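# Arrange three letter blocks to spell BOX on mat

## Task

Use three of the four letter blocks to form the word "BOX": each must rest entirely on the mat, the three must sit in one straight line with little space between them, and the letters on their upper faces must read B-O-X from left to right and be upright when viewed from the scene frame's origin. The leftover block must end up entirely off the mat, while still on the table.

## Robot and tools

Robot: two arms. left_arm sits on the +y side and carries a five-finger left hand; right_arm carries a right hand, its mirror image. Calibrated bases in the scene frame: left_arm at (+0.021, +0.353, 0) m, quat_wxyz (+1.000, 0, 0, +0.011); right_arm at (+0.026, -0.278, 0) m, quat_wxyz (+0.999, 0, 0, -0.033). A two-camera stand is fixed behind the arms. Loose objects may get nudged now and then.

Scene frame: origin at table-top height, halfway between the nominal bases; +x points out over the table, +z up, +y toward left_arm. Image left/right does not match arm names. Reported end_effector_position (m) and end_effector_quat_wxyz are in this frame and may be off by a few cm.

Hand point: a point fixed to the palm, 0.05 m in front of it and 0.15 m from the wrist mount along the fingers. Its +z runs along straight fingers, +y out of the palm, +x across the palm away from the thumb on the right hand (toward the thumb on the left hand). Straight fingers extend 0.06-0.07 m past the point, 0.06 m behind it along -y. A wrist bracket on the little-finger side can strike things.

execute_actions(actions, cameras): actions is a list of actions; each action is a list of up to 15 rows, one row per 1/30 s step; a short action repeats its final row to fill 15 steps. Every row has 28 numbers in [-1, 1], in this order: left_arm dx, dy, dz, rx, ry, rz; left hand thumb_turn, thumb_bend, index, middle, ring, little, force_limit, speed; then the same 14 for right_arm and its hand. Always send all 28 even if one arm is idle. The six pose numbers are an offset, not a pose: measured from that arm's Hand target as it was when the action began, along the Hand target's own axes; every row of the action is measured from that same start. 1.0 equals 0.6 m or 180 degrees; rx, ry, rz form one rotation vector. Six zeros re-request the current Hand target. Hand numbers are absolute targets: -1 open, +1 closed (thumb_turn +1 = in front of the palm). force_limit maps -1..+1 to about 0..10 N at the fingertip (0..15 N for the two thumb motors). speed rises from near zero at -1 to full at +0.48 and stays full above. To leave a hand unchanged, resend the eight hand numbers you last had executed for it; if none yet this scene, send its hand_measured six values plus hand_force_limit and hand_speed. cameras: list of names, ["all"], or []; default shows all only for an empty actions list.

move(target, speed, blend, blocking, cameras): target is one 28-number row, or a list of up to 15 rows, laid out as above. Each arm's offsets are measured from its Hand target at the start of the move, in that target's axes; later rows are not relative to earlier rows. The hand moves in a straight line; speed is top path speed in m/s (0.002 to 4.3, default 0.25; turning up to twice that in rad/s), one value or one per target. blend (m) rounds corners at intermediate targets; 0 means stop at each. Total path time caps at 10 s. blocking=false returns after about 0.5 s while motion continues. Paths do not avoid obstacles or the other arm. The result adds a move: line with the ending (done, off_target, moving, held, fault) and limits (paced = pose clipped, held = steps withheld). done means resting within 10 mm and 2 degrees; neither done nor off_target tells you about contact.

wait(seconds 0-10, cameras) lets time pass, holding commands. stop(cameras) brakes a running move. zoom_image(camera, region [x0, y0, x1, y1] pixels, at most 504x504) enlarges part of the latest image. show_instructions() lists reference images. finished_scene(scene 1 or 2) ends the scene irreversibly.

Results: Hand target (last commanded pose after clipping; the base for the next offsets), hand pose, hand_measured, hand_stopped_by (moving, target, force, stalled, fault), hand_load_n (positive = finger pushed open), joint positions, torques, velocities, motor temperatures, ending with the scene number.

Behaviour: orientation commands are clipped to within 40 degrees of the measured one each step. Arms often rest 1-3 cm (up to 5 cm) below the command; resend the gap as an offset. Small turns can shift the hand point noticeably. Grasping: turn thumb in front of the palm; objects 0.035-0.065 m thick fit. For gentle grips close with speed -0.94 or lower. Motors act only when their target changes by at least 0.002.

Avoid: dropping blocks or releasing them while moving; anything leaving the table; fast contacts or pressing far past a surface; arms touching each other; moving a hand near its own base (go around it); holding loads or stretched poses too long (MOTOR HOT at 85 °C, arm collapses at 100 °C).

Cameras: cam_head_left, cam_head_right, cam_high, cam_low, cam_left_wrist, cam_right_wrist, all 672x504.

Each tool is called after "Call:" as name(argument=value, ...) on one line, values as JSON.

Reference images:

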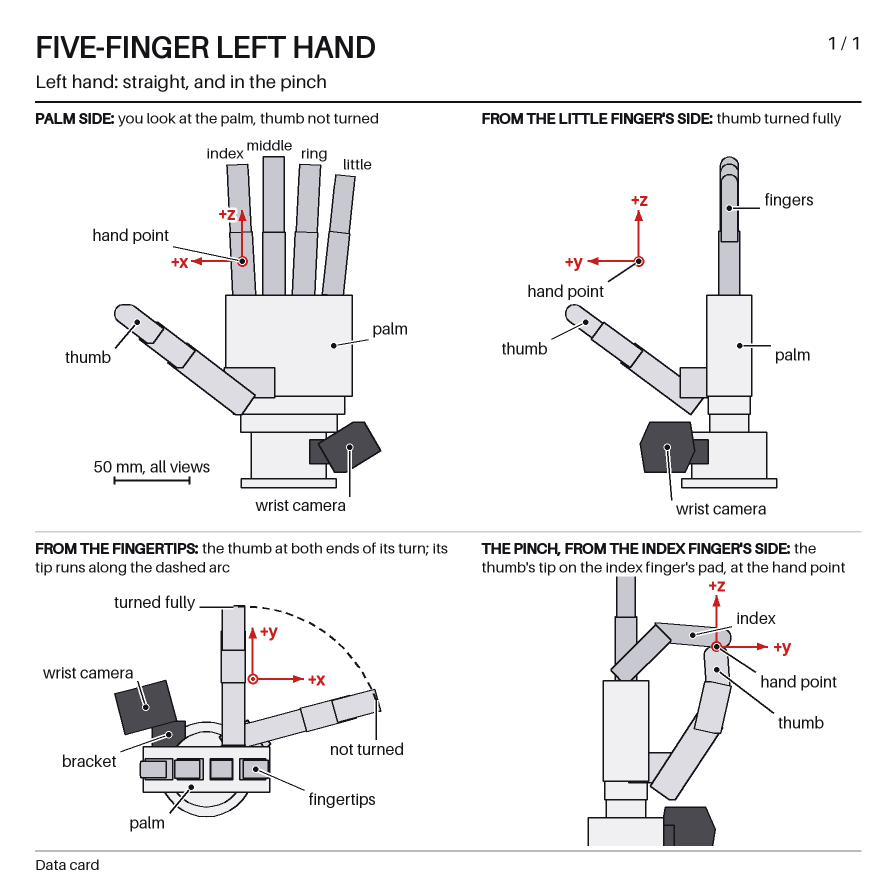

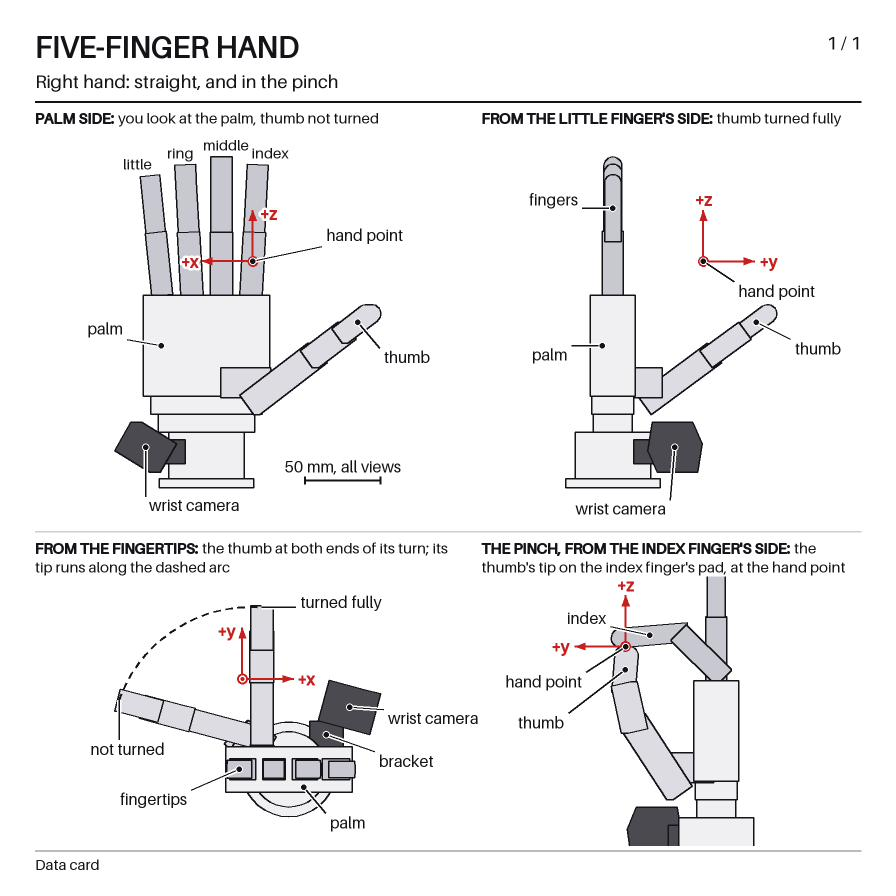

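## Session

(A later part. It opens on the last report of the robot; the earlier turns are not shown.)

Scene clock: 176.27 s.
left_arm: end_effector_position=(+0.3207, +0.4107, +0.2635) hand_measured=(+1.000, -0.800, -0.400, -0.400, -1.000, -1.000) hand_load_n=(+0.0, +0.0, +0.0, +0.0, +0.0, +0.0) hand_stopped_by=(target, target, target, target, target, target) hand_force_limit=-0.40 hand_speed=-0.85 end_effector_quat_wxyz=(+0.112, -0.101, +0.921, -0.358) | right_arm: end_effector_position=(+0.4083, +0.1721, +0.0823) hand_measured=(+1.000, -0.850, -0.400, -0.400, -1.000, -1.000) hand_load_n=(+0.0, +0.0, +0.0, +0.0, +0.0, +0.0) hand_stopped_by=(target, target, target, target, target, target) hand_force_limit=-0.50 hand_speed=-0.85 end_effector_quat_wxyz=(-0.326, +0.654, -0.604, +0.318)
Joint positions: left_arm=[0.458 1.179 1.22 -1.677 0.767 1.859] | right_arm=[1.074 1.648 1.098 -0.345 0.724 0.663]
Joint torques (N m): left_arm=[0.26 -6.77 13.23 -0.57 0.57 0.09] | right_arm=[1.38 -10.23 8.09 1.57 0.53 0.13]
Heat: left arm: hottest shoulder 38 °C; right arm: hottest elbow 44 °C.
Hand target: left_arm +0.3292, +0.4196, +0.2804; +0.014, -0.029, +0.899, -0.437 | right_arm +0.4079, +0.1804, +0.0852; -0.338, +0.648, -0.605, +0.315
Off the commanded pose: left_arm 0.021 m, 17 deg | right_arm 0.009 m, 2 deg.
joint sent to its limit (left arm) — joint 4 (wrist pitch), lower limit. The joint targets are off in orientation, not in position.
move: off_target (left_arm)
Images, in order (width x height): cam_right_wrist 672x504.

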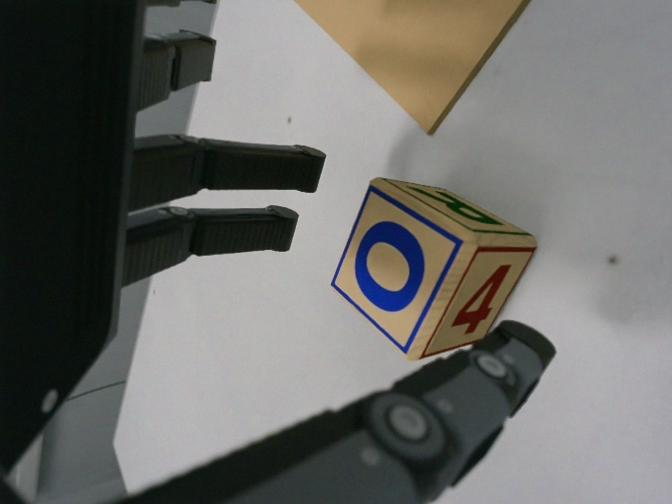

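Call:
move(target=[0,0,0,0,0,0,1,-0.8,-0.4,-0.4,-1,-1,-0.4,-0.85,0.008,0.0322,0.015,0,0,0,1,-0.85,-0.4,-0.4,-1,-1,-0.5,-0.85], speed=0.1, cameras=["cam_right_wrist"])

Call:
zoom_image(camera="cam_right_wrist", region=[200, 100, 570, 380])

Scene clock: 177.67 s.
left_arm: end_effector_position=(+0.3207, +0.4107, +0.2635) hand_measured=(+1.000, -0.800, -0.400, -0.400, -1.000, -1.000) hand_load_n=(+0.0, +0.0, +0.0, +0.0, +0.0, +0.0) hand_stopped_by=(target, target, target, target, target, target) hand_force_limit=-0.40 hand_speed=-0.85 end_effector_quat_wxyz=(+0.112, -0.101, +0.921, -0.358) | right_arm: end_effector_position=(+0.4056, +0.1681, +0.0642) hand_measured=(+1.000, -0.850, -0.400, -0.400, -1.000, -1.000) hand_load_n=(+0.0, +0.0, +0.0, +0.0, +0.0, +0.0) hand_stopped_by=(target, target, target, target, target, target) hand_force_limit=-0.50 hand_speed=-0.85 end_effector_quat_wxyz=(-0.329, +0.653, -0.604, +0.318)
Joint positions: left_arm=[0.458 1.179 1.22 -1.677 0.767 1.859] | right_arm=[1.075 1.662 1.057 -0.285 0.725 0.664]
Joint torques (N m): left_arm=[0.21 -6.71 13.23 -0.53 0.57 0.1] | right_arm=[1.14 -10.05 7.5 1.43 0.51 0.08]
Heat: left arm: hottest shoulder 38 °C; right arm: hottest elbow 44 °C.
Hand target: left_arm +0.3292, +0.4196, +0.2804; +0.014, -0.029, +0.899, -0.437 | right_arm +0.4044, +0.1753, +0.0640; -0.338, +0.648, -0.605, +0.315
Off the commanded pose: left_arm 0.021 m, 17 deg | right_arm 0.007 m, 1 deg.
joint sent to its limit (left arm) — joint 4 (wrist pitch), lower limit. The joint targets are off in orientation, not in position.
move: off_target (left_arm)
Images, in order (width x height): cam_right_wrist 672x504.

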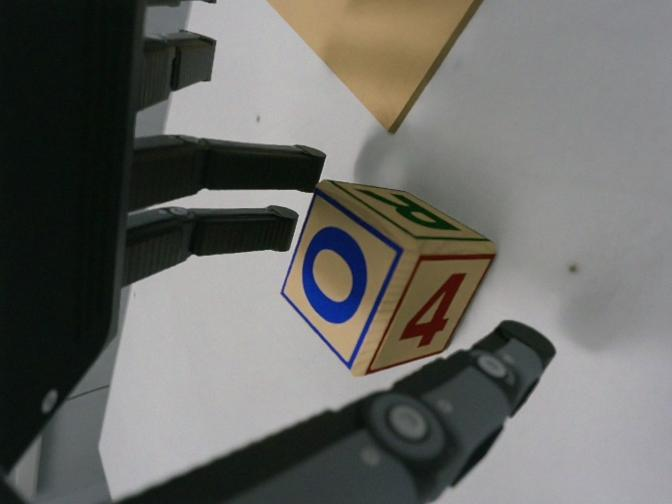

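Scaled by 1.362.

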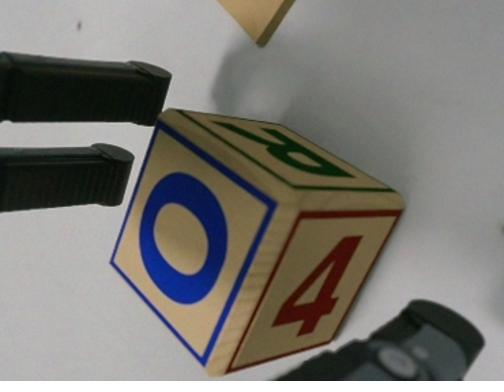

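Call:
execute_actions(actions=[], cameras=["cam_right_wrist","cam_head_left"])

Scene clock: 178.27 s.
left_arm: end_effector_position=(+0.3207, +0.4107, +0.2635) hand_measured=(+1.000, -0.800, -0.400, -0.400, -1.000, -1.000) hand_load_n=(+0.0, +0.0, +0.0, +0.0, +0.0, +0.0) hand_stopped_by=(target, target, target, target, target, target) hand_force_limit=-0.40 hand_speed=-0.85 end_effector_quat_wxyz=(+0.112, -0.101, +0.921, -0.358) | right_arm: end_effector_position=(+0.4056, +0.1681, +0.0642) hand_measured=(+1.000, -0.850, -0.400, -0.400, -1.000, -1.000) hand_load_n=(+0.0, +0.0, +0.0, +0.0, +0.0, +0.0) hand_stopped_by=(target, target, target, target, target, target) hand_force_limit=-0.50 hand_speed=-0.85 end_effector_quat_wxyz=(-0.329, +0.653, -0.604, +0.318)
Joint positions: left_arm=[0.458 1.179 1.22 -1.677 0.767 1.859] | right_arm=[1.075 1.662 1.057 -0.285 0.725 0.664]
Joint velocities: within noise
Joint torques (N m): left_arm=[0.21 -6.65 13.22 -0.55 0.57 0.1] | right_arm=[0.85 -10.75 7.49 1.5 0.53 0.09]
Motor temperatures (°C): left_arm=[31 38 37 32 27 28] | right_arm=[31 33 44 29 27 28]
Heat: left arm: hottest shoulder 38 °C; right arm: hottest elbow 44 °C.
Hand target: left_arm +0.3292, +0.4196, +0.2804; +0.014, -0.029, +0.899, -0.437 | right_arm +0.4044, +0.1753, +0.0640; -0.338, +0.648, -0.605, +0.315
Off the commanded pose: left_arm 0.021 m, 17 deg | right_arm 0.007 m, 1 deg.
Images, in order (width x height): cam_head_left 672x504, cam_right_wrist 672x504.

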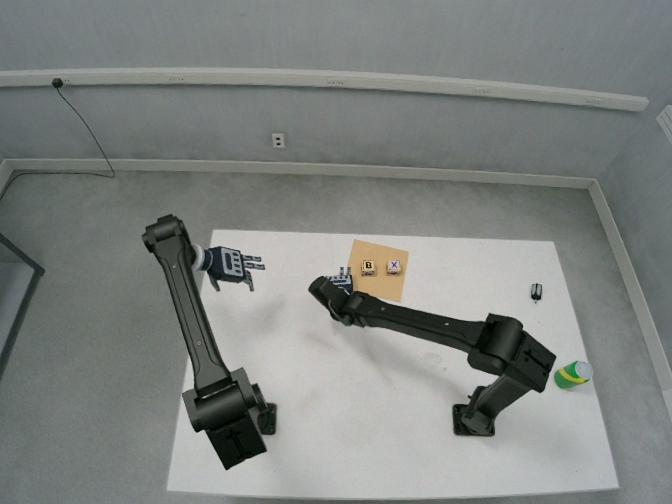

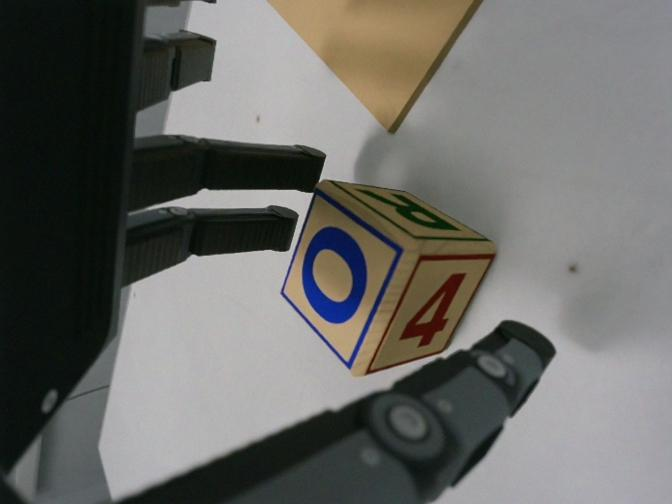

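Call:
move(target=[0,0,0,0,0,0,1,-0.8,-0.4,-0.4,-1,-1,-0.4,-0.85,0,0,0,0,0,0,1,-0.2,0.1,0.1,-1,-1,-0.5,-0.92], cameras=["cam_right_wrist"])

Scene clock: 180.47 s.
left_arm: end_effector_position=(+0.3207, +0.4107, +0.2635) hand_measured=(+1.000, -0.800, -0.400, -0.400, -1.000, -1.000) hand_load_n=(+0.0, +0.0, +0.0, +0.0, +0.0, +0.0) hand_stopped_by=(target, target, target, target, target, target) hand_force_limit=-0.40 hand_speed=-0.85 end_effector_quat_wxyz=(+0.112, -0.101, +0.921, -0.358) | right_arm: end_effector_position=(+0.4056, +0.1680, +0.0642) hand_measured=(+1.000, -0.664, -0.034, -0.042, -1.000, -1.000) hand_load_n=(-1.0, +4.0, +2.0, +2.5, +0.0, +0.0) hand_stopped_by=(target, force, force, force, target, target) hand_force_limit=-0.50 hand_speed=-0.92 end_effector_quat_wxyz=(-0.329, +0.653, -0.604, +0.318)
Joint positions: left_arm=[0.458 1.179 1.22 -1.677 0.767 1.859] | right_arm=[1.075 1.662 1.057 -0.285 0.725 0.664]
Joint torques (N m): left_arm=[0.21 -6.71 13.2 -0.54 0.57 0.1] | right_arm=[1.44 -10.81 7.94 1.62 0.51 0.13]
Heat: left arm: hottest shoulder 38 °C; right arm: hottest elbow 44 °C.
Hand target: left_arm +0.3292, +0.4196, +0.2804; +0.014, -0.029, +0.899, -0.437 | right_arm +0.4044, +0.1753, +0.0640; -0.338, +0.648, -0.605, +0.315
Off the commanded pose: left_arm 0.021 m, 17 deg | right_arm 0.007 m, 1 deg.
joint sent to its limit (left arm) — joint 4 (wrist pitch), lower limit. The joint targets are off in orientation, not in position.
move: off_target (left_arm)
Images, in order (width x height): cam_right_wrist 672x504.

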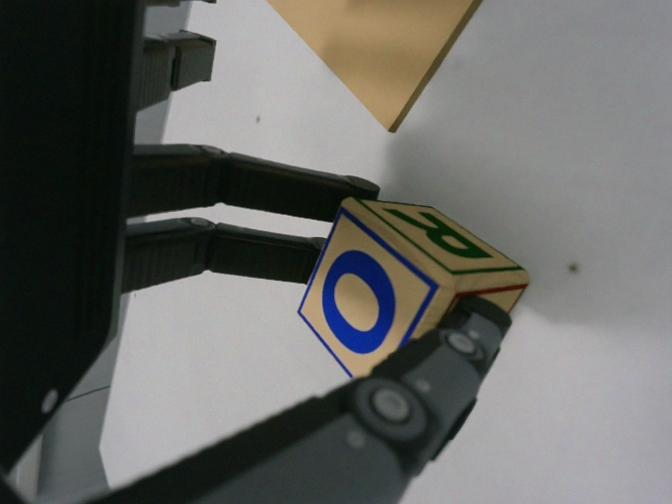

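Call:
move(target=[[0,0,0,0,0,0,1,-0.8,-0.4,-0.4,-1,-1,-0.4,-0.85,0,-0.2048,-0.143,0,0,0,1,-0.2,0.1,0.1,-1,-1,-0.5,-0.92],[0,0,0,0,0,0,1,-0.8,-0.4,-0.4,-1,-1,-0.4,-0.85,0.3068,-0.2870,0.0437,0,0,0,1,-0.2,0.1,0.1,-1,-1,-0.5,-0.92]], speed=0.22, blend=0.03, cameras=["cam_right_wrist","cam_head_left"])

Scene clock: 183.47 s.
left_arm: end_effector_position=(+0.3207, +0.4107, +0.2635) hand_measured=(+1.000, -0.800, -0.400, -0.400, -1.000, -1.000) hand_load_n=(+0.0, +0.0, +0.0, -0.5, +0.0, +0.0) hand_stopped_by=(target, target, target, target, target, target) hand_force_limit=-0.40 hand_speed=-0.85 end_effector_quat_wxyz=(+0.112, -0.101, +0.921, -0.358) | right_arm: end_effector_position=(+0.5329, -0.0027, +0.1784) hand_measured=(+1.000, -0.664, -0.034, -0.042, -1.000, -1.000) hand_load_n=(-0.5, +4.0, +1.5, +2.5, +0.0, +0.0) hand_stopped_by=(target, force, force, force, target, target) hand_force_limit=-0.50 hand_speed=-0.92 end_effector_quat_wxyz=(-0.323, +0.652, -0.612, +0.310)
Joint positions: left_arm=[0.458 1.179 1.22 -1.677 0.767 1.859] | right_arm=[0.617 1.438 1.109 -0.376 0.392 0.304]
Joint torques (N m): left_arm=[0.21 -6.71 13.2 -0.55 0.57 0.1] | right_arm=[0.67 -9.99 9.16 2.02 0.07 -0.09]
Heat: left arm: hottest shoulder 38 °C; right arm: hottest elbow 44 °C.
Hand target: left_arm +0.3292, +0.4196, +0.2804; +0.014, -0.029, +0.899, -0.437 | right_arm +0.5369, -0.0002, +0.1897; -0.338, +0.648, -0.605, +0.315
Off the commanded pose: left_arm 0.021 m, 17 deg | right_arm 0.012 m, 2 deg.
joint sent to its limit (left arm) — joint 4 (wrist pitch), lower limit. The joint targets are off in orientation, not in position.
move: off_target (left_arm, right_arm)
Images, in order (width x height): cam_head_left 672x504, cam_right_wrist 672x504.

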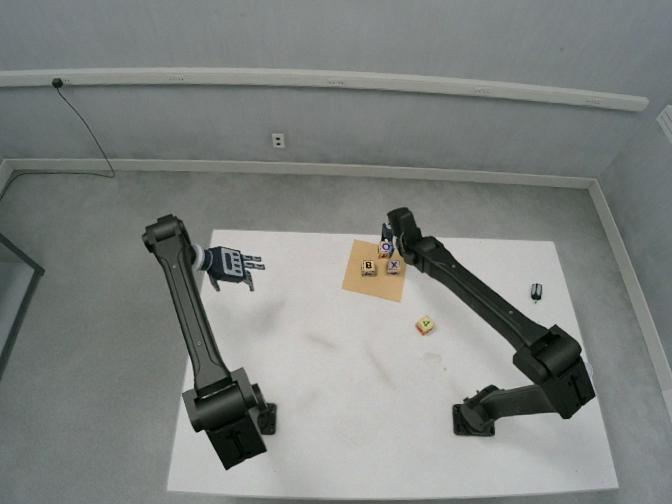

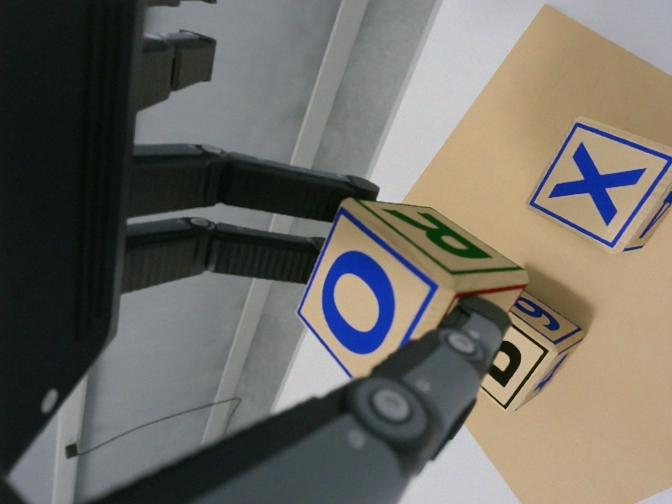

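Call:
zoom_image(camera="cam_head_left", region=[340, 225, 430, 305])

Call:
zoom_image(camera="cam_right_wrist", region=[280, 90, 672, 420])

Scaled by 5.600.

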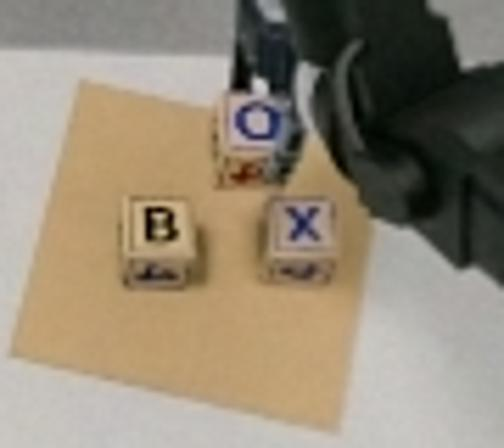

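Scaled by 1.286.

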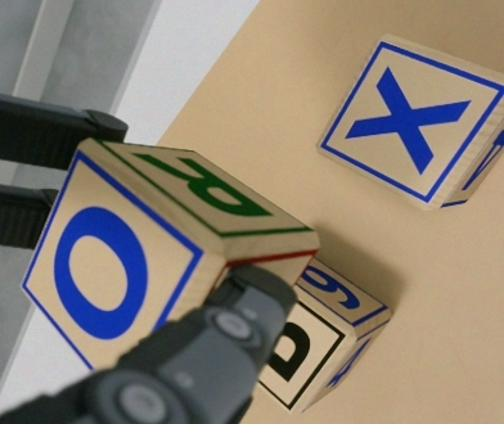

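Call:
move(target=[0,0,0,0,0,0,1,-0.8,-0.4,-0.4,-1,-1,-0.4,-0.85,0.0004,0.1095,0.0604,0,0,0,1,-0.2,0.1,0.1,-1,-1,-0.5,-0.92], speed=0.15, cameras=["cam_right_wrist","cam_head_left"])

Call:
zoom_image(camera="cam_right_wrist", region=[280, 90, 672, 420])

Call:
zoom_image(camera="cam_head_left", region=[340, 235, 420, 305])

Scene clock: 186.60 s.
left_arm: end_effector_position=(+0.3207, +0.4107, +0.2635) hand_measured=(+1.000, -0.800, -0.400, -0.400, -1.000, -1.000) hand_load_n=(+0.0, +0.0, +0.0, +0.0, +0.0, +0.0) hand_stopped_by=(target, target, target, target, target, target) hand_force_limit=-0.40 hand_speed=-0.85 end_effector_quat_wxyz=(+0.112, -0.101, +0.921, -0.358) | right_arm: end_effector_position=(+0.5256, -0.0066, +0.1118) hand_measured=(+1.000, -0.664, -0.034, -0.042, -1.000, -1.000) hand_load_n=(+0.5, +3.5, +0.0, +4.0, +0.0, +0.0) hand_stopped_by=(target, force, force, force, target, target) hand_force_limit=-0.50 hand_speed=-0.92 end_effector_quat_wxyz=(-0.329, +0.650, -0.611, +0.311)
Joint positions: left_arm=[0.458 1.179 1.22 -1.677 0.767 1.859] | right_arm=[0.619 1.49 0.966 -0.169 0.392 0.304]
Joint torques (N m): left_arm=[0.21 -6.71 13.19 -0.54 0.57 0.1] | right_arm=[0.91 -8.76 8.69 2.15 0.28 -0.06]
Heat: left arm: hottest shoulder 38 °C; right arm: hottest elbow 44 °C.
Hand target: left_arm +0.3292, +0.4196, +0.2804; +0.014, -0.029, +0.899, -0.437 | right_arm +0.5290, -0.0010, +0.1153; -0.338, +0.648, -0.605, +0.315
Off the commanded pose: left_arm 0.021 m, 17 deg | right_arm 0.007 m, 1 deg.
joint sent to its limit (left arm) — joint 4 (wrist pitch), lower limit. The joint targets are off in orientation, not in position.
move: off_target (left_arm)
Images, in order (width x height): cam_head_left 672x504, cam_right_wrist 672x504.

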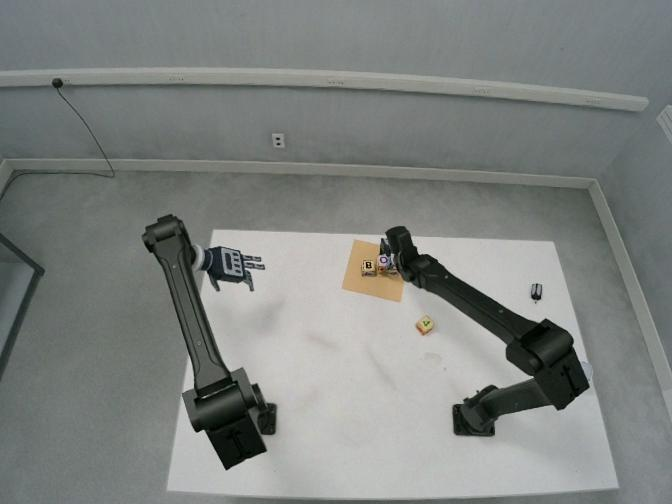

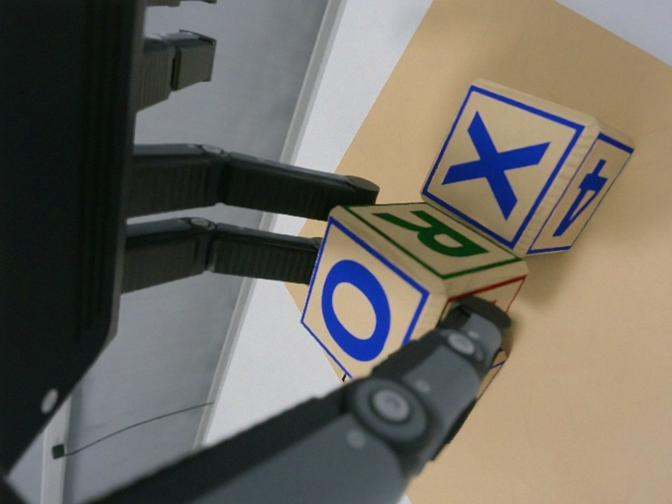

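Scaled by 1.286.

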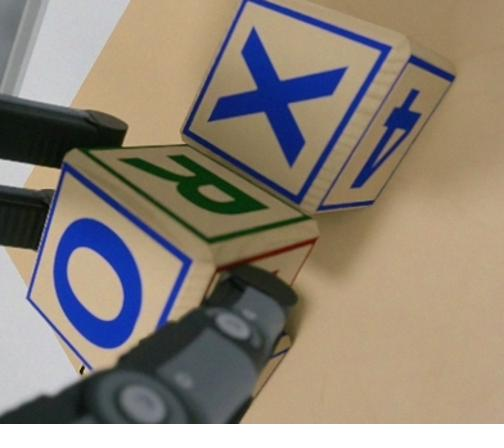

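Scaled by 6.300.

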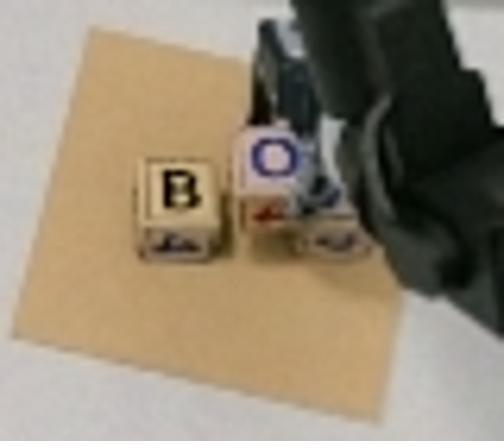

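Call:
move(target=[0,0,0,0,0,0,1,-0.8,-0.4,-0.4,-1,-1,-0.4,-0.85,-0.001,-0.0053,0.0076,0,0,0,1,-0.2,0.1,0.1,-1,-1,-0.5,-0.92], speed=0.1, cameras=["cam_right_wrist","cam_head_left"])

Call:
zoom_image(camera="cam_right_wrist", region=[280, 60, 672, 390])

Call:
zoom_image(camera="cam_head_left", region=[350, 240, 410, 290])

Scene clock: 188.67 s.
left_arm: end_effector_position=(+0.3207, +0.4107, +0.2635) hand_measured=(+1.000, -0.800, -0.400, -0.400, -1.000, -1.000) hand_load_n=(+0.0, +0.0, +0.0, +0.5, +0.0, -0.5) hand_stopped_by=(target, target, target, target, target, target) hand_force_limit=-0.40 hand_speed=-0.85 end_effector_quat_wxyz=(+0.112, -0.101, +0.921, -0.358) | right_arm: end_effector_position=(+0.5258, -0.0065, +0.1077) hand_measured=(+1.000, -0.664, -0.034, -0.042, -1.000, -1.000) hand_load_n=(+1.0, +3.5, +0.0, +4.0, +0.0, +0.0) hand_stopped_by=(target, force, force, force, target, target) hand_force_limit=-0.50 hand_speed=-0.92 end_effector_quat_wxyz=(-0.326, +0.651, -0.611, +0.310)
Joint positions: left_arm=[0.458 1.179 1.22 -1.677 0.767 1.859] | right_arm=[0.619 1.498 0.966 -0.168 0.392 0.304]
Joint torques (N m): left_arm=[0.15 -6.77 13.2 -0.55 0.57 0.1] | right_arm=[0.73 -8.94 9.52 2.13 0.11 -0.1]
Heat: left arm: hottest elbow 39 °C; right arm: hottest elbow 43 °C.
Hand target: left_arm +0.3292, +0.4196, +0.2804; +0.014, -0.029, +0.899, -0.437 | right_arm +0.5345, +0.0000, +0.1153; -0.338, +0.648, -0.605, +0.315
Off the commanded pose: left_arm 0.021 m, 17 deg | right_arm 0.013 m, 2 deg.
joint sent to its limit (left arm) — joint 4 (wrist pitch), lower limit. The joint targets are off in orientation, not in position.
move: off_target (left_arm, right_arm)
Images, in order (width x height): cam_head_left 672x504, cam_right_wrist 672x504.

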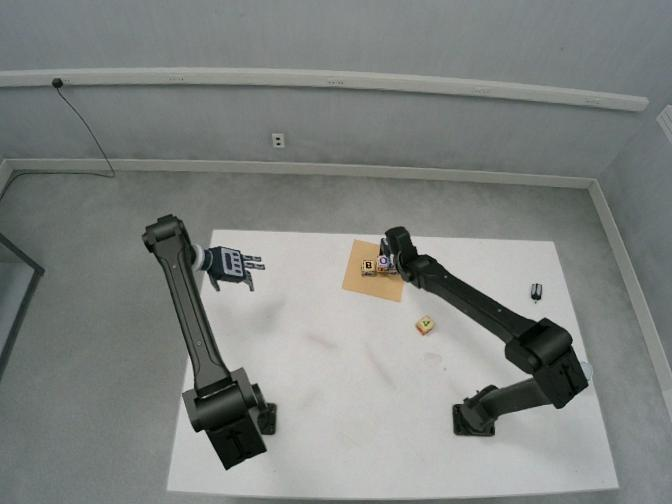

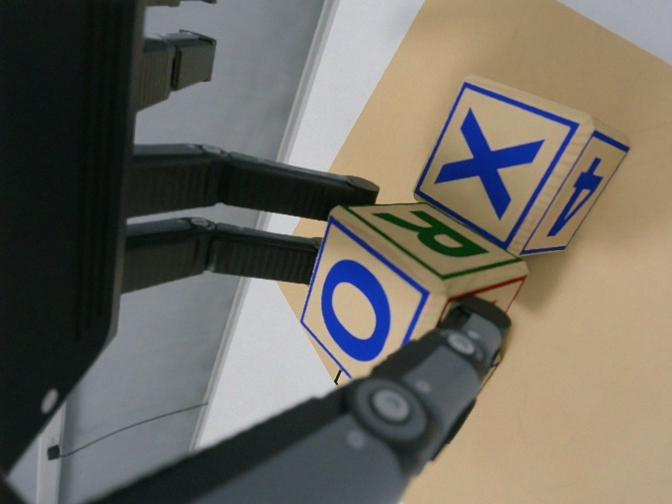

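Scaled by 1.286.

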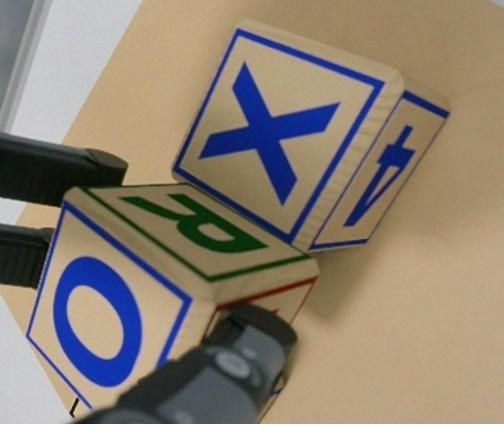

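Scaled by 8.400.

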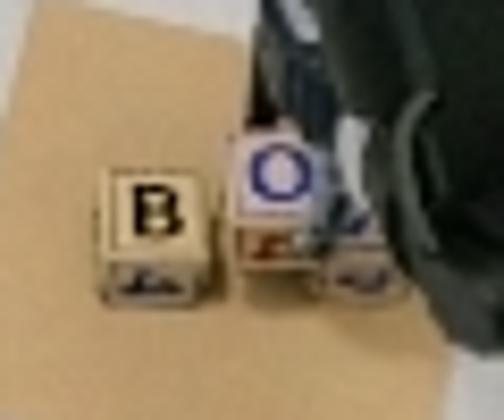

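Call:
move(target=[[0,0,0,0,0,0,1,-0.8,-0.4,-0.4,-1,-1,-0.4,-0.85,-0.0088,-0.0713,-0.0287,0,0,0,1,-0.2,0.1,0.1,-1,-1,-0.5,-0.92],[0,0,0,0,0,0,1,-0.8,-0.4,-0.4,-1,-1,-0.4,-0.85,-0.0008,0.004,0.0029,0,0,0,1,-0.2,0.1,0.1,-1,-1,-0.5,-0.92]], speed=0.12, cameras=["cam_right_wrist","cam_head_left"])

Call:
zoom_image(camera="cam_right_wrist", region=[280, 60, 672, 390])

Call:
zoom_image(camera="cam_head_left", region=[350, 240, 410, 290])

Scene clock: 191.17 s.
left_arm: end_effector_position=(+0.3207, +0.4107, +0.2635) hand_measured=(+1.000, -0.800, -0.400, -0.400, -1.000, -1.000) hand_load_n=(+0.0, +0.0, -0.5, +0.0, +0.0, +0.0) hand_stopped_by=(target, target, target, target, target, target) hand_force_limit=-0.40 hand_speed=-0.85 end_effector_quat_wxyz=(+0.112, -0.101, +0.921, -0.358) | right_arm: end_effector_position=(+0.5297, -0.0040, +0.1068) hand_measured=(+1.000, -0.664, -0.034, -0.042, -1.000, -1.000) hand_load_n=(+0.5, +3.0, +0.0, +4.0, +0.0, +0.0) hand_stopped_by=(target, force, force, force, target, target) hand_force_limit=-0.50 hand_speed=-0.92 end_effector_quat_wxyz=(-0.328, +0.650, -0.611, +0.311)
Joint positions: left_arm=[0.458 1.179 1.22 -1.677 0.767 1.859] | right_arm=[0.619 1.51 0.975 -0.161 0.392 0.304]
Joint torques (N m): left_arm=[0.21 -6.71 13.22 -0.55 0.57 0.09] | right_arm=[0.62 -9.58 8.36 1.89 0.12 -0.11]
Heat: left arm: hottest elbow 39 °C; right arm: hottest elbow 44 °C.
Hand target: left_arm +0.3292, +0.4196, +0.2804; +0.014, -0.029, +0.899, -0.437 | right_arm +0.5346, +0.0005, +0.1125; -0.338, +0.648, -0.605, +0.315
Off the commanded pose: left_arm 0.021 m, 17 deg | right_arm 0.009 m, 1 deg.
joint sent to its limit (left arm) — joint 4 (wrist pitch), lower limit. The joint targets are off in orientation, not in position.
move: off_target (left_arm)
Images, in order (width x height): cam_head_left 672x504, cam_right_wrist 672x504.

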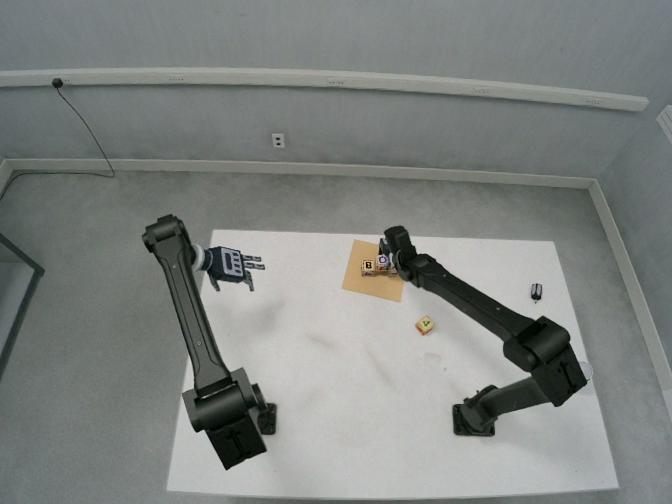

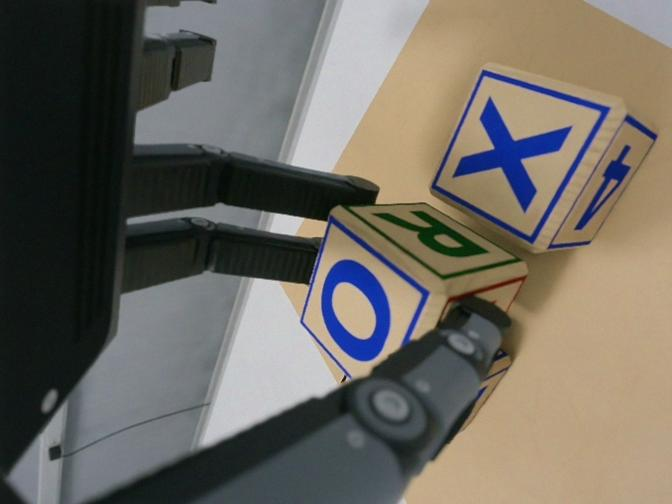

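Scaled by 1.286.

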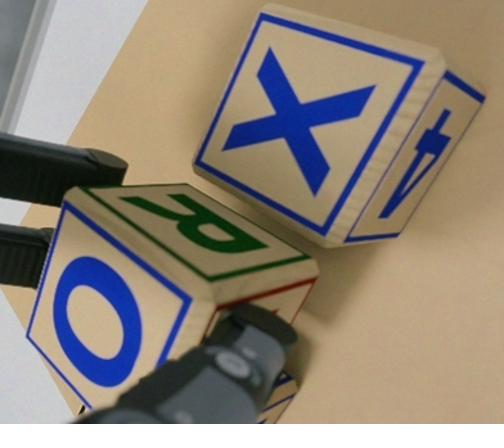

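Scaled by 8.400.

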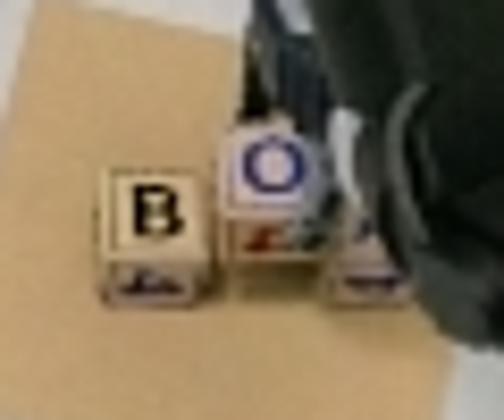

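Call:
move(target=[[0,0,0,0,0,0,1,-0.8,-0.4,-0.4,-1,-1,-0.4,-0.85,-0.0022,-0.0755,-0.0316,0,0,0,1,-0.2,0.1,0.1,-1,-1,-0.5,-0.92],[0,0,0,0,0,0,1,-0.8,-0.4,-0.4,-1,-1,-0.4,-0.85,0.0058,-0.0072,-0.005,0,0,0,1,-0.2,0.1,0.1,-1,-1,-0.5,-0.92]], speed=0.12, cameras=["cam_right_wrist","cam_head_left"])

Call:
zoom_image(camera="cam_right_wrist", region=[280, 60, 672, 390])

Call:
zoom_image(camera="cam_head_left", region=[350, 240, 410, 290])

Scene clock: 193.87 s.
left_arm: end_effector_position=(+0.3207, +0.4107, +0.2635) hand_measured=(+1.000, -0.800, -0.400, -0.400, -1.000, -1.000) hand_load_n=(+0.0, +0.0, +0.0, +0.0, +0.0, +0.0) hand_stopped_by=(target, target, target, target, target, target) hand_force_limit=-0.40 hand_speed=-0.85 end_effector_quat_wxyz=(+0.112, -0.101, +0.921, -0.358) | right_arm: end_effector_position=(+0.5284, -0.0042, +0.1127) hand_measured=(+1.000, -0.664, -0.034, -0.042, -1.000, -1.000) hand_load_n=(+0.5, +3.0, +0.0, +4.0, +0.0, +0.0) hand_stopped_by=(target, force, force, force, target, target) hand_force_limit=-0.50 hand_speed=-0.92 end_effector_quat_wxyz=(-0.329, +0.651, -0.609, +0.310)
Joint positions: left_arm=[0.458 1.179 1.22 -1.677 0.767 1.859] | right_arm=[0.619 1.497 0.978 -0.174 0.389 0.301]
Joint torques (N m): left_arm=[0.26 -6.77 13.22 -0.55 0.57 0.1] | right_arm=[0.79 -9 8.8 1.95 0.04 -0.11]
Heat: left arm: hottest elbow 39 °C; right arm: hottest elbow 43 °C.
Hand target: left_arm +0.3292, +0.4196, +0.2804; +0.014, -0.029, +0.899, -0.437 | right_arm +0.5348, -0.0030, +0.1176; -0.338, +0.648, -0.605, +0.315
Off the commanded pose: left_arm 0.021 m, 17 deg | right_arm 0.008 m, 1 deg.
joint sent to its limit (left arm) — joint 4 (wrist pitch), lower limit. The joint targets are off in orientation, not in position.
move: off_target (left_arm)
Images, in order (width x height): cam_head_left 672x504, cam_right_wrist 672x504.

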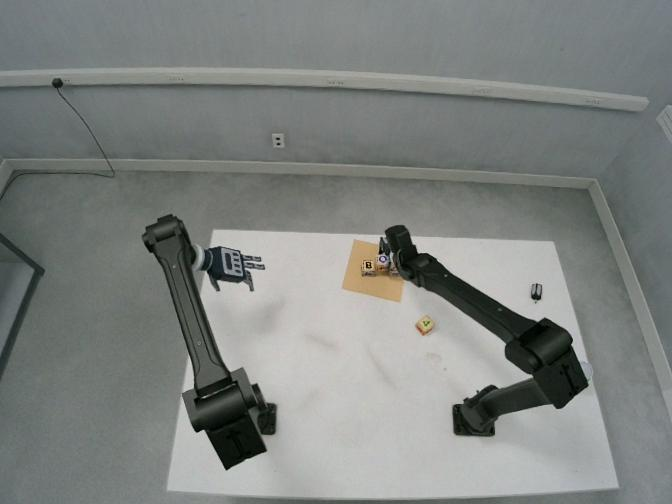

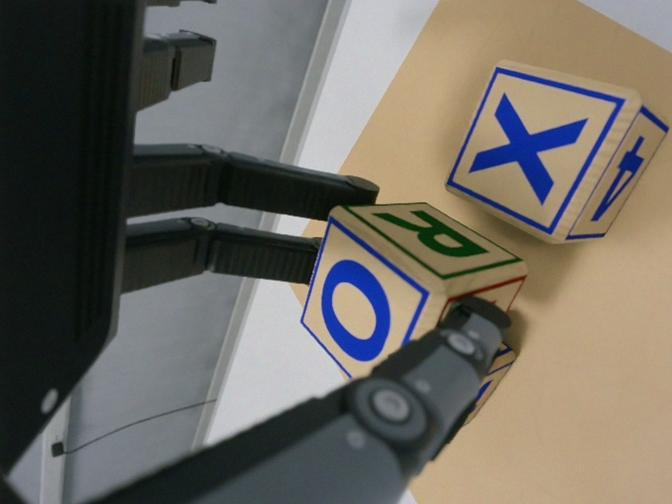

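Scaled by 1.286.

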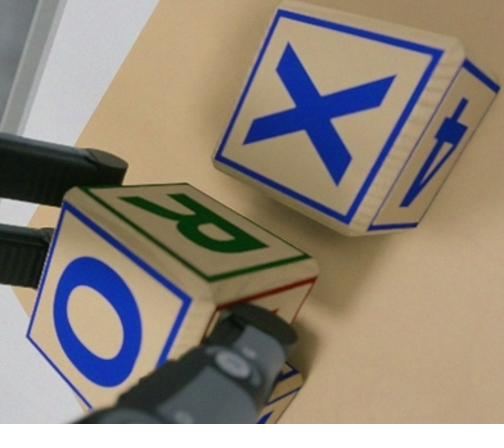

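Scaled by 8.400.

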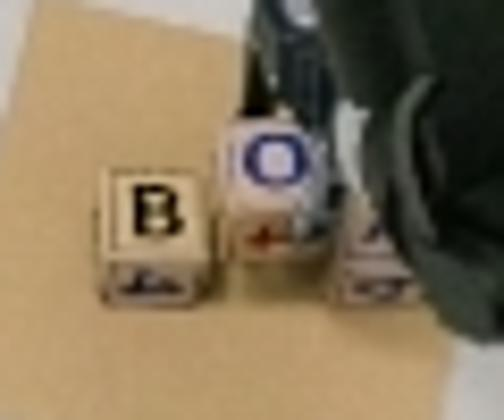

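Call:
move(target=[[0,0,0,0,0,0,1,-0.8,-0.4,-0.4,-1,-1,-0.4,-0.85,0.0154,-0.06,-0.0284,0,0,0,1,-0.2,0.1,0.1,-1,-1,-0.5,-0.92]], speed=0.12)

Scene clock: 195.07 s.
left_arm: end_effector_position=(+0.3207, +0.4107, +0.2635) hand_measured=(+1.000, -0.800, -0.400, -0.400, -1.000, -1.000) hand_load_n=(+0.0, +0.0, -0.5, +0.0, +0.0, +0.0) hand_stopped_by=(target, target, target, target, target, target) hand_force_limit=-0.40 hand_speed=-0.85 end_effector_quat_wxyz=(+0.112, -0.101, +0.921, -0.358) | right_arm: end_effector_position=(+0.5211, -0.0190, +0.1193) hand_measured=(+1.000, -0.664, -0.034, -0.042, -1.000, -1.000) hand_load_n=(+0.5, +3.5, +0.0, +4.0, +0.0, +0.0) hand_stopped_by=(target, force, force, force, target, target) hand_force_limit=-0.50 hand_speed=-0.92 end_effector_quat_wxyz=(-0.312, +0.661, -0.611, +0.304)
Joint positions: left_arm=[0.458 1.179 1.22 -1.677 0.767 1.859] | right_arm=[0.598 1.465 0.982 -0.244 0.371 0.286]
Joint torques (N m): left_arm=[0.21 -6.77 13.22 -0.55 0.57 0.1] | right_arm=[0.21 -9.23 13 0.39 0 -0.1]
Heat: left arm: hottest elbow 39 °C; right arm: hottest elbow 44 °C.
Hand target: left_arm +0.3292, +0.4196, +0.2804; +0.014, -0.029, +0.899, -0.437 | right_arm +0.5421, -0.0117, +0.1569; -0.338, +0.648, -0.605, +0.315
Off the commanded pose: left_arm 0.021 m, 17 deg | right_arm 0.044 m, 4 deg.
joint sent to its limit (left arm) — joint 4 (wrist pitch), lower limit. The joint targets are off in orientation, not in position.
move: off_target (left_arm, right_arm)

Call:
move(target=[[0,0,0,0,0,0,1,-0.8,-0.4,-0.4,-1,-1,-0.4,-0.85,-0.0142,-0.021,-0.0073,0,0,0,1,-0.2,0.1,0.1,-1,-1,-0.5,-0.92],[0,0,0,0,0,0,1,-0.8,-0.4,-0.4,-1,-1,-0.4,-0.85,-0.0153,0.0602,0.0283,0,0,0,1,-0.2,0.1,0.1,-1,-1,-0.5,-0.92]], speed=0.12, cameras=["cam_right_wrist","cam_head_left"])

Call:
zoom_image(camera="cam_head_left", region=[350, 240, 410, 290])

Scene clock: 197.50 s.
left_arm: end_effector_position=(+0.3207, +0.4107, +0.2635) hand_measured=(+1.000, -0.800, -0.400, -0.400, -1.000, -1.000) hand_load_n=(+0.0, +0.0, +0.0, +0.0, +0.0, +0.0) hand_stopped_by=(target, target, target, target, target, target) hand_force_limit=-0.40 hand_speed=-0.85 end_effector_quat_wxyz=(+0.112, -0.101, +0.921, -0.358) | right_arm: end_effector_position=(+0.5302, -0.0106, +0.1101) hand_measured=(+1.000, -0.664, -0.034, -0.042, -1.000, -1.000) hand_load_n=(+0.5, +3.5, +0.0, +4.0, +0.0, +0.0) hand_stopped_by=(target, force, force, force, target, target) hand_force_limit=-0.50 hand_speed=-0.92 end_effector_quat_wxyz=(-0.324, +0.655, -0.608, +0.312)
Joint positions: left_arm=[0.458 1.179 1.22 -1.677 0.767 1.859] | right_arm=[0.607 1.499 0.976 -0.173 0.384 0.285]
Joint torques (N m): left_arm=[0.15 -6.71 13.22 -0.55 0.57 0.1] | right_arm=[1.79 -9 8.73 2.07 0.27 0.05]
Heat: left arm: hottest elbow 40 °C; right arm: hottest elbow 44 °C.
Hand target: left_arm +0.3292, +0.4196, +0.2804; +0.014, -0.029, +0.899, -0.437 | right_arm +0.5346, -0.0030, +0.1174; -0.338, +0.648, -0.605, +0.315
Off the commanded pose: left_arm 0.021 m, 17 deg | right_arm 0.012 m, 2 deg.
joint sent to its limit (left arm) — joint 4 (wrist pitch), lower limit. The joint targets are off in orientation, not in position.
move: off_target (left_arm, right_arm)
Images, in order (width x height): cam_head_left 672x504, cam_right_wrist 672x504.

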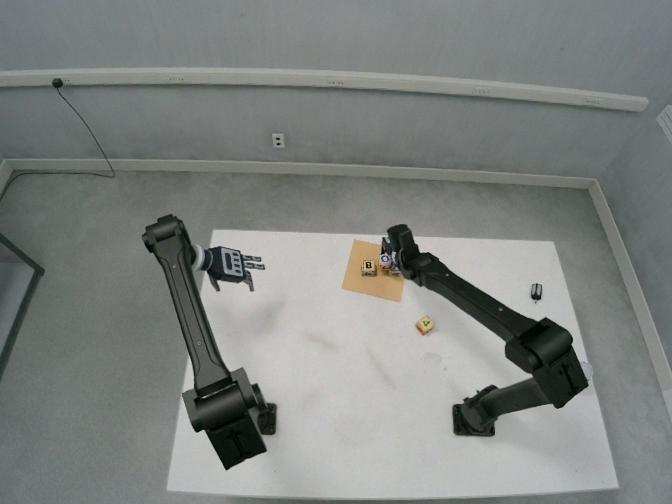

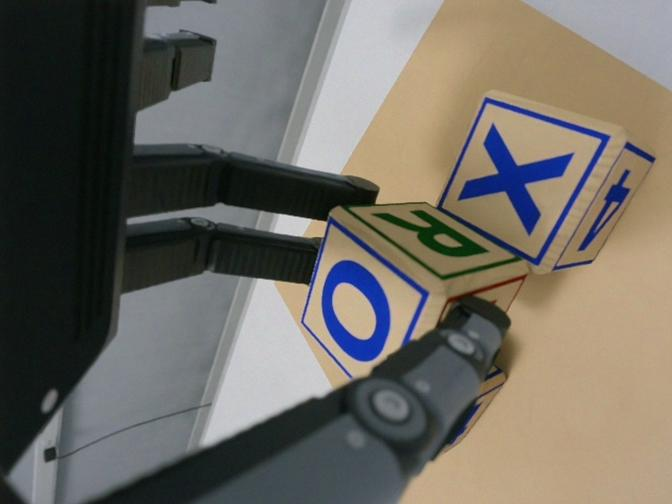

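Scaled by 8.400.

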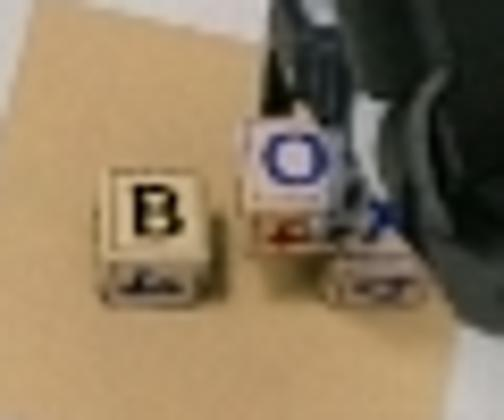

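Call:
move(target=[[0,0,0,0,0,0,1,-0.8,-0.4,-0.4,-1,-1,-0.4,-0.85,-0.006,-0.0695,-0.0317,0,0,0,1,-0.2,0.1,0.1,-1,-1,-0.5,-0.92],[0,0,0,0,0,0,1,-0.8,-0.4,-0.4,-1,-1,-0.4,-0.85,-0.007,-0.0003,0.0003,0,0,0,1,-0.2,0.1,0.1,-1,-1,-0.5,-0.92]], speed=0.12, cameras=["cam_right_wrist","cam_head_left"])

Call:
zoom_image(camera="cam_head_left", region=[350, 240, 410, 290])

Scene clock: 199.97 s.
left_arm: end_effector_position=(+0.3207, +0.4107, +0.2635) hand_measured=(+1.000, -0.800, -0.400, -0.400, -1.000, -1.000) hand_load_n=(+0.0, +0.0, +0.0, +0.0, +0.0, +0.0) hand_stopped_by=(target, target, target, target, target, target) hand_force_limit=-0.40 hand_speed=-0.85 end_effector_quat_wxyz=(+0.112, -0.101, +0.921, -0.358) | right_arm: end_effector_position=(+0.5305, -0.0065, +0.1115) hand_measured=(+1.000, -0.664, -0.034, -0.042, -1.000, -1.000) hand_load_n=(+0.5, +3.5, +0.0, +4.0, +0.0, +0.0) hand_stopped_by=(target, force, force, force, target, target) hand_force_limit=-0.50 hand_speed=-0.92 end_effector_quat_wxyz=(-0.324, +0.656, -0.606, +0.313)
Joint positions: left_arm=[0.458 1.179 1.22 -1.677 0.767 1.859] | right_arm=[0.615 1.503 0.983 -0.177 0.39 0.285]
Joint torques (N m): left_arm=[0.26 -6.77 13.2 -0.54 0.57 0.09] | right_arm=[0.56 -8.94 8.73 1.8 0.29 0.14]
Heat: left arm: hottest elbow 40 °C; right arm: hottest elbow 44 °C.
Hand target: left_arm +0.3292, +0.4196, +0.2804; +0.014, -0.029, +0.899, -0.437 | right_arm +0.5347, +0.0014, +0.1178; -0.338, +0.648, -0.605, +0.315
Off the commanded pose: left_arm 0.021 m, 17 deg | right_arm 0.011 m, 2 deg.
joint sent to its limit (left arm) — joint 4 (wrist pitch), lower limit. The joint targets are off in orientation, not in position.
move: off_target (left_arm, right_arm)
Images, in order (width x height): cam_head_left 672x504, cam_right_wrist 672x504.

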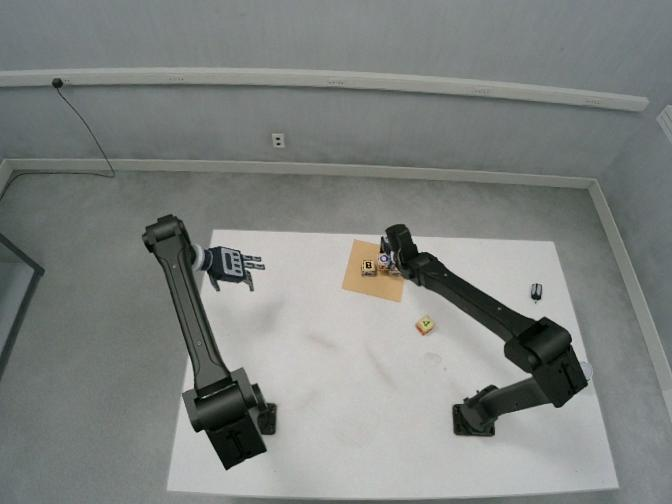

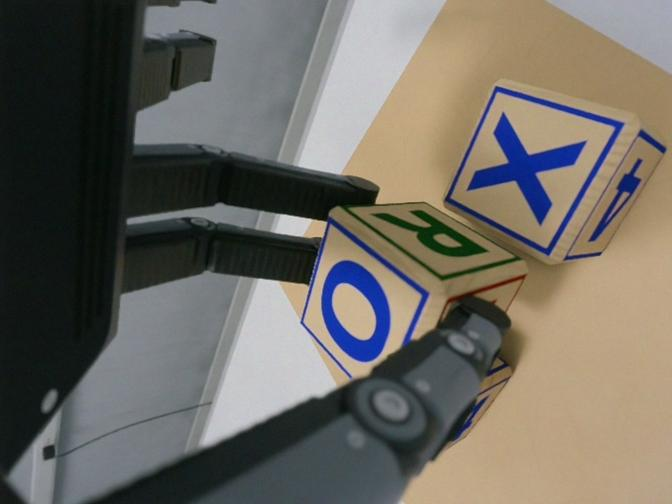

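Scaled by 8.400.

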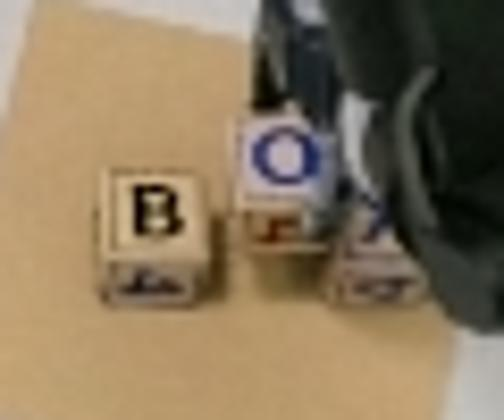

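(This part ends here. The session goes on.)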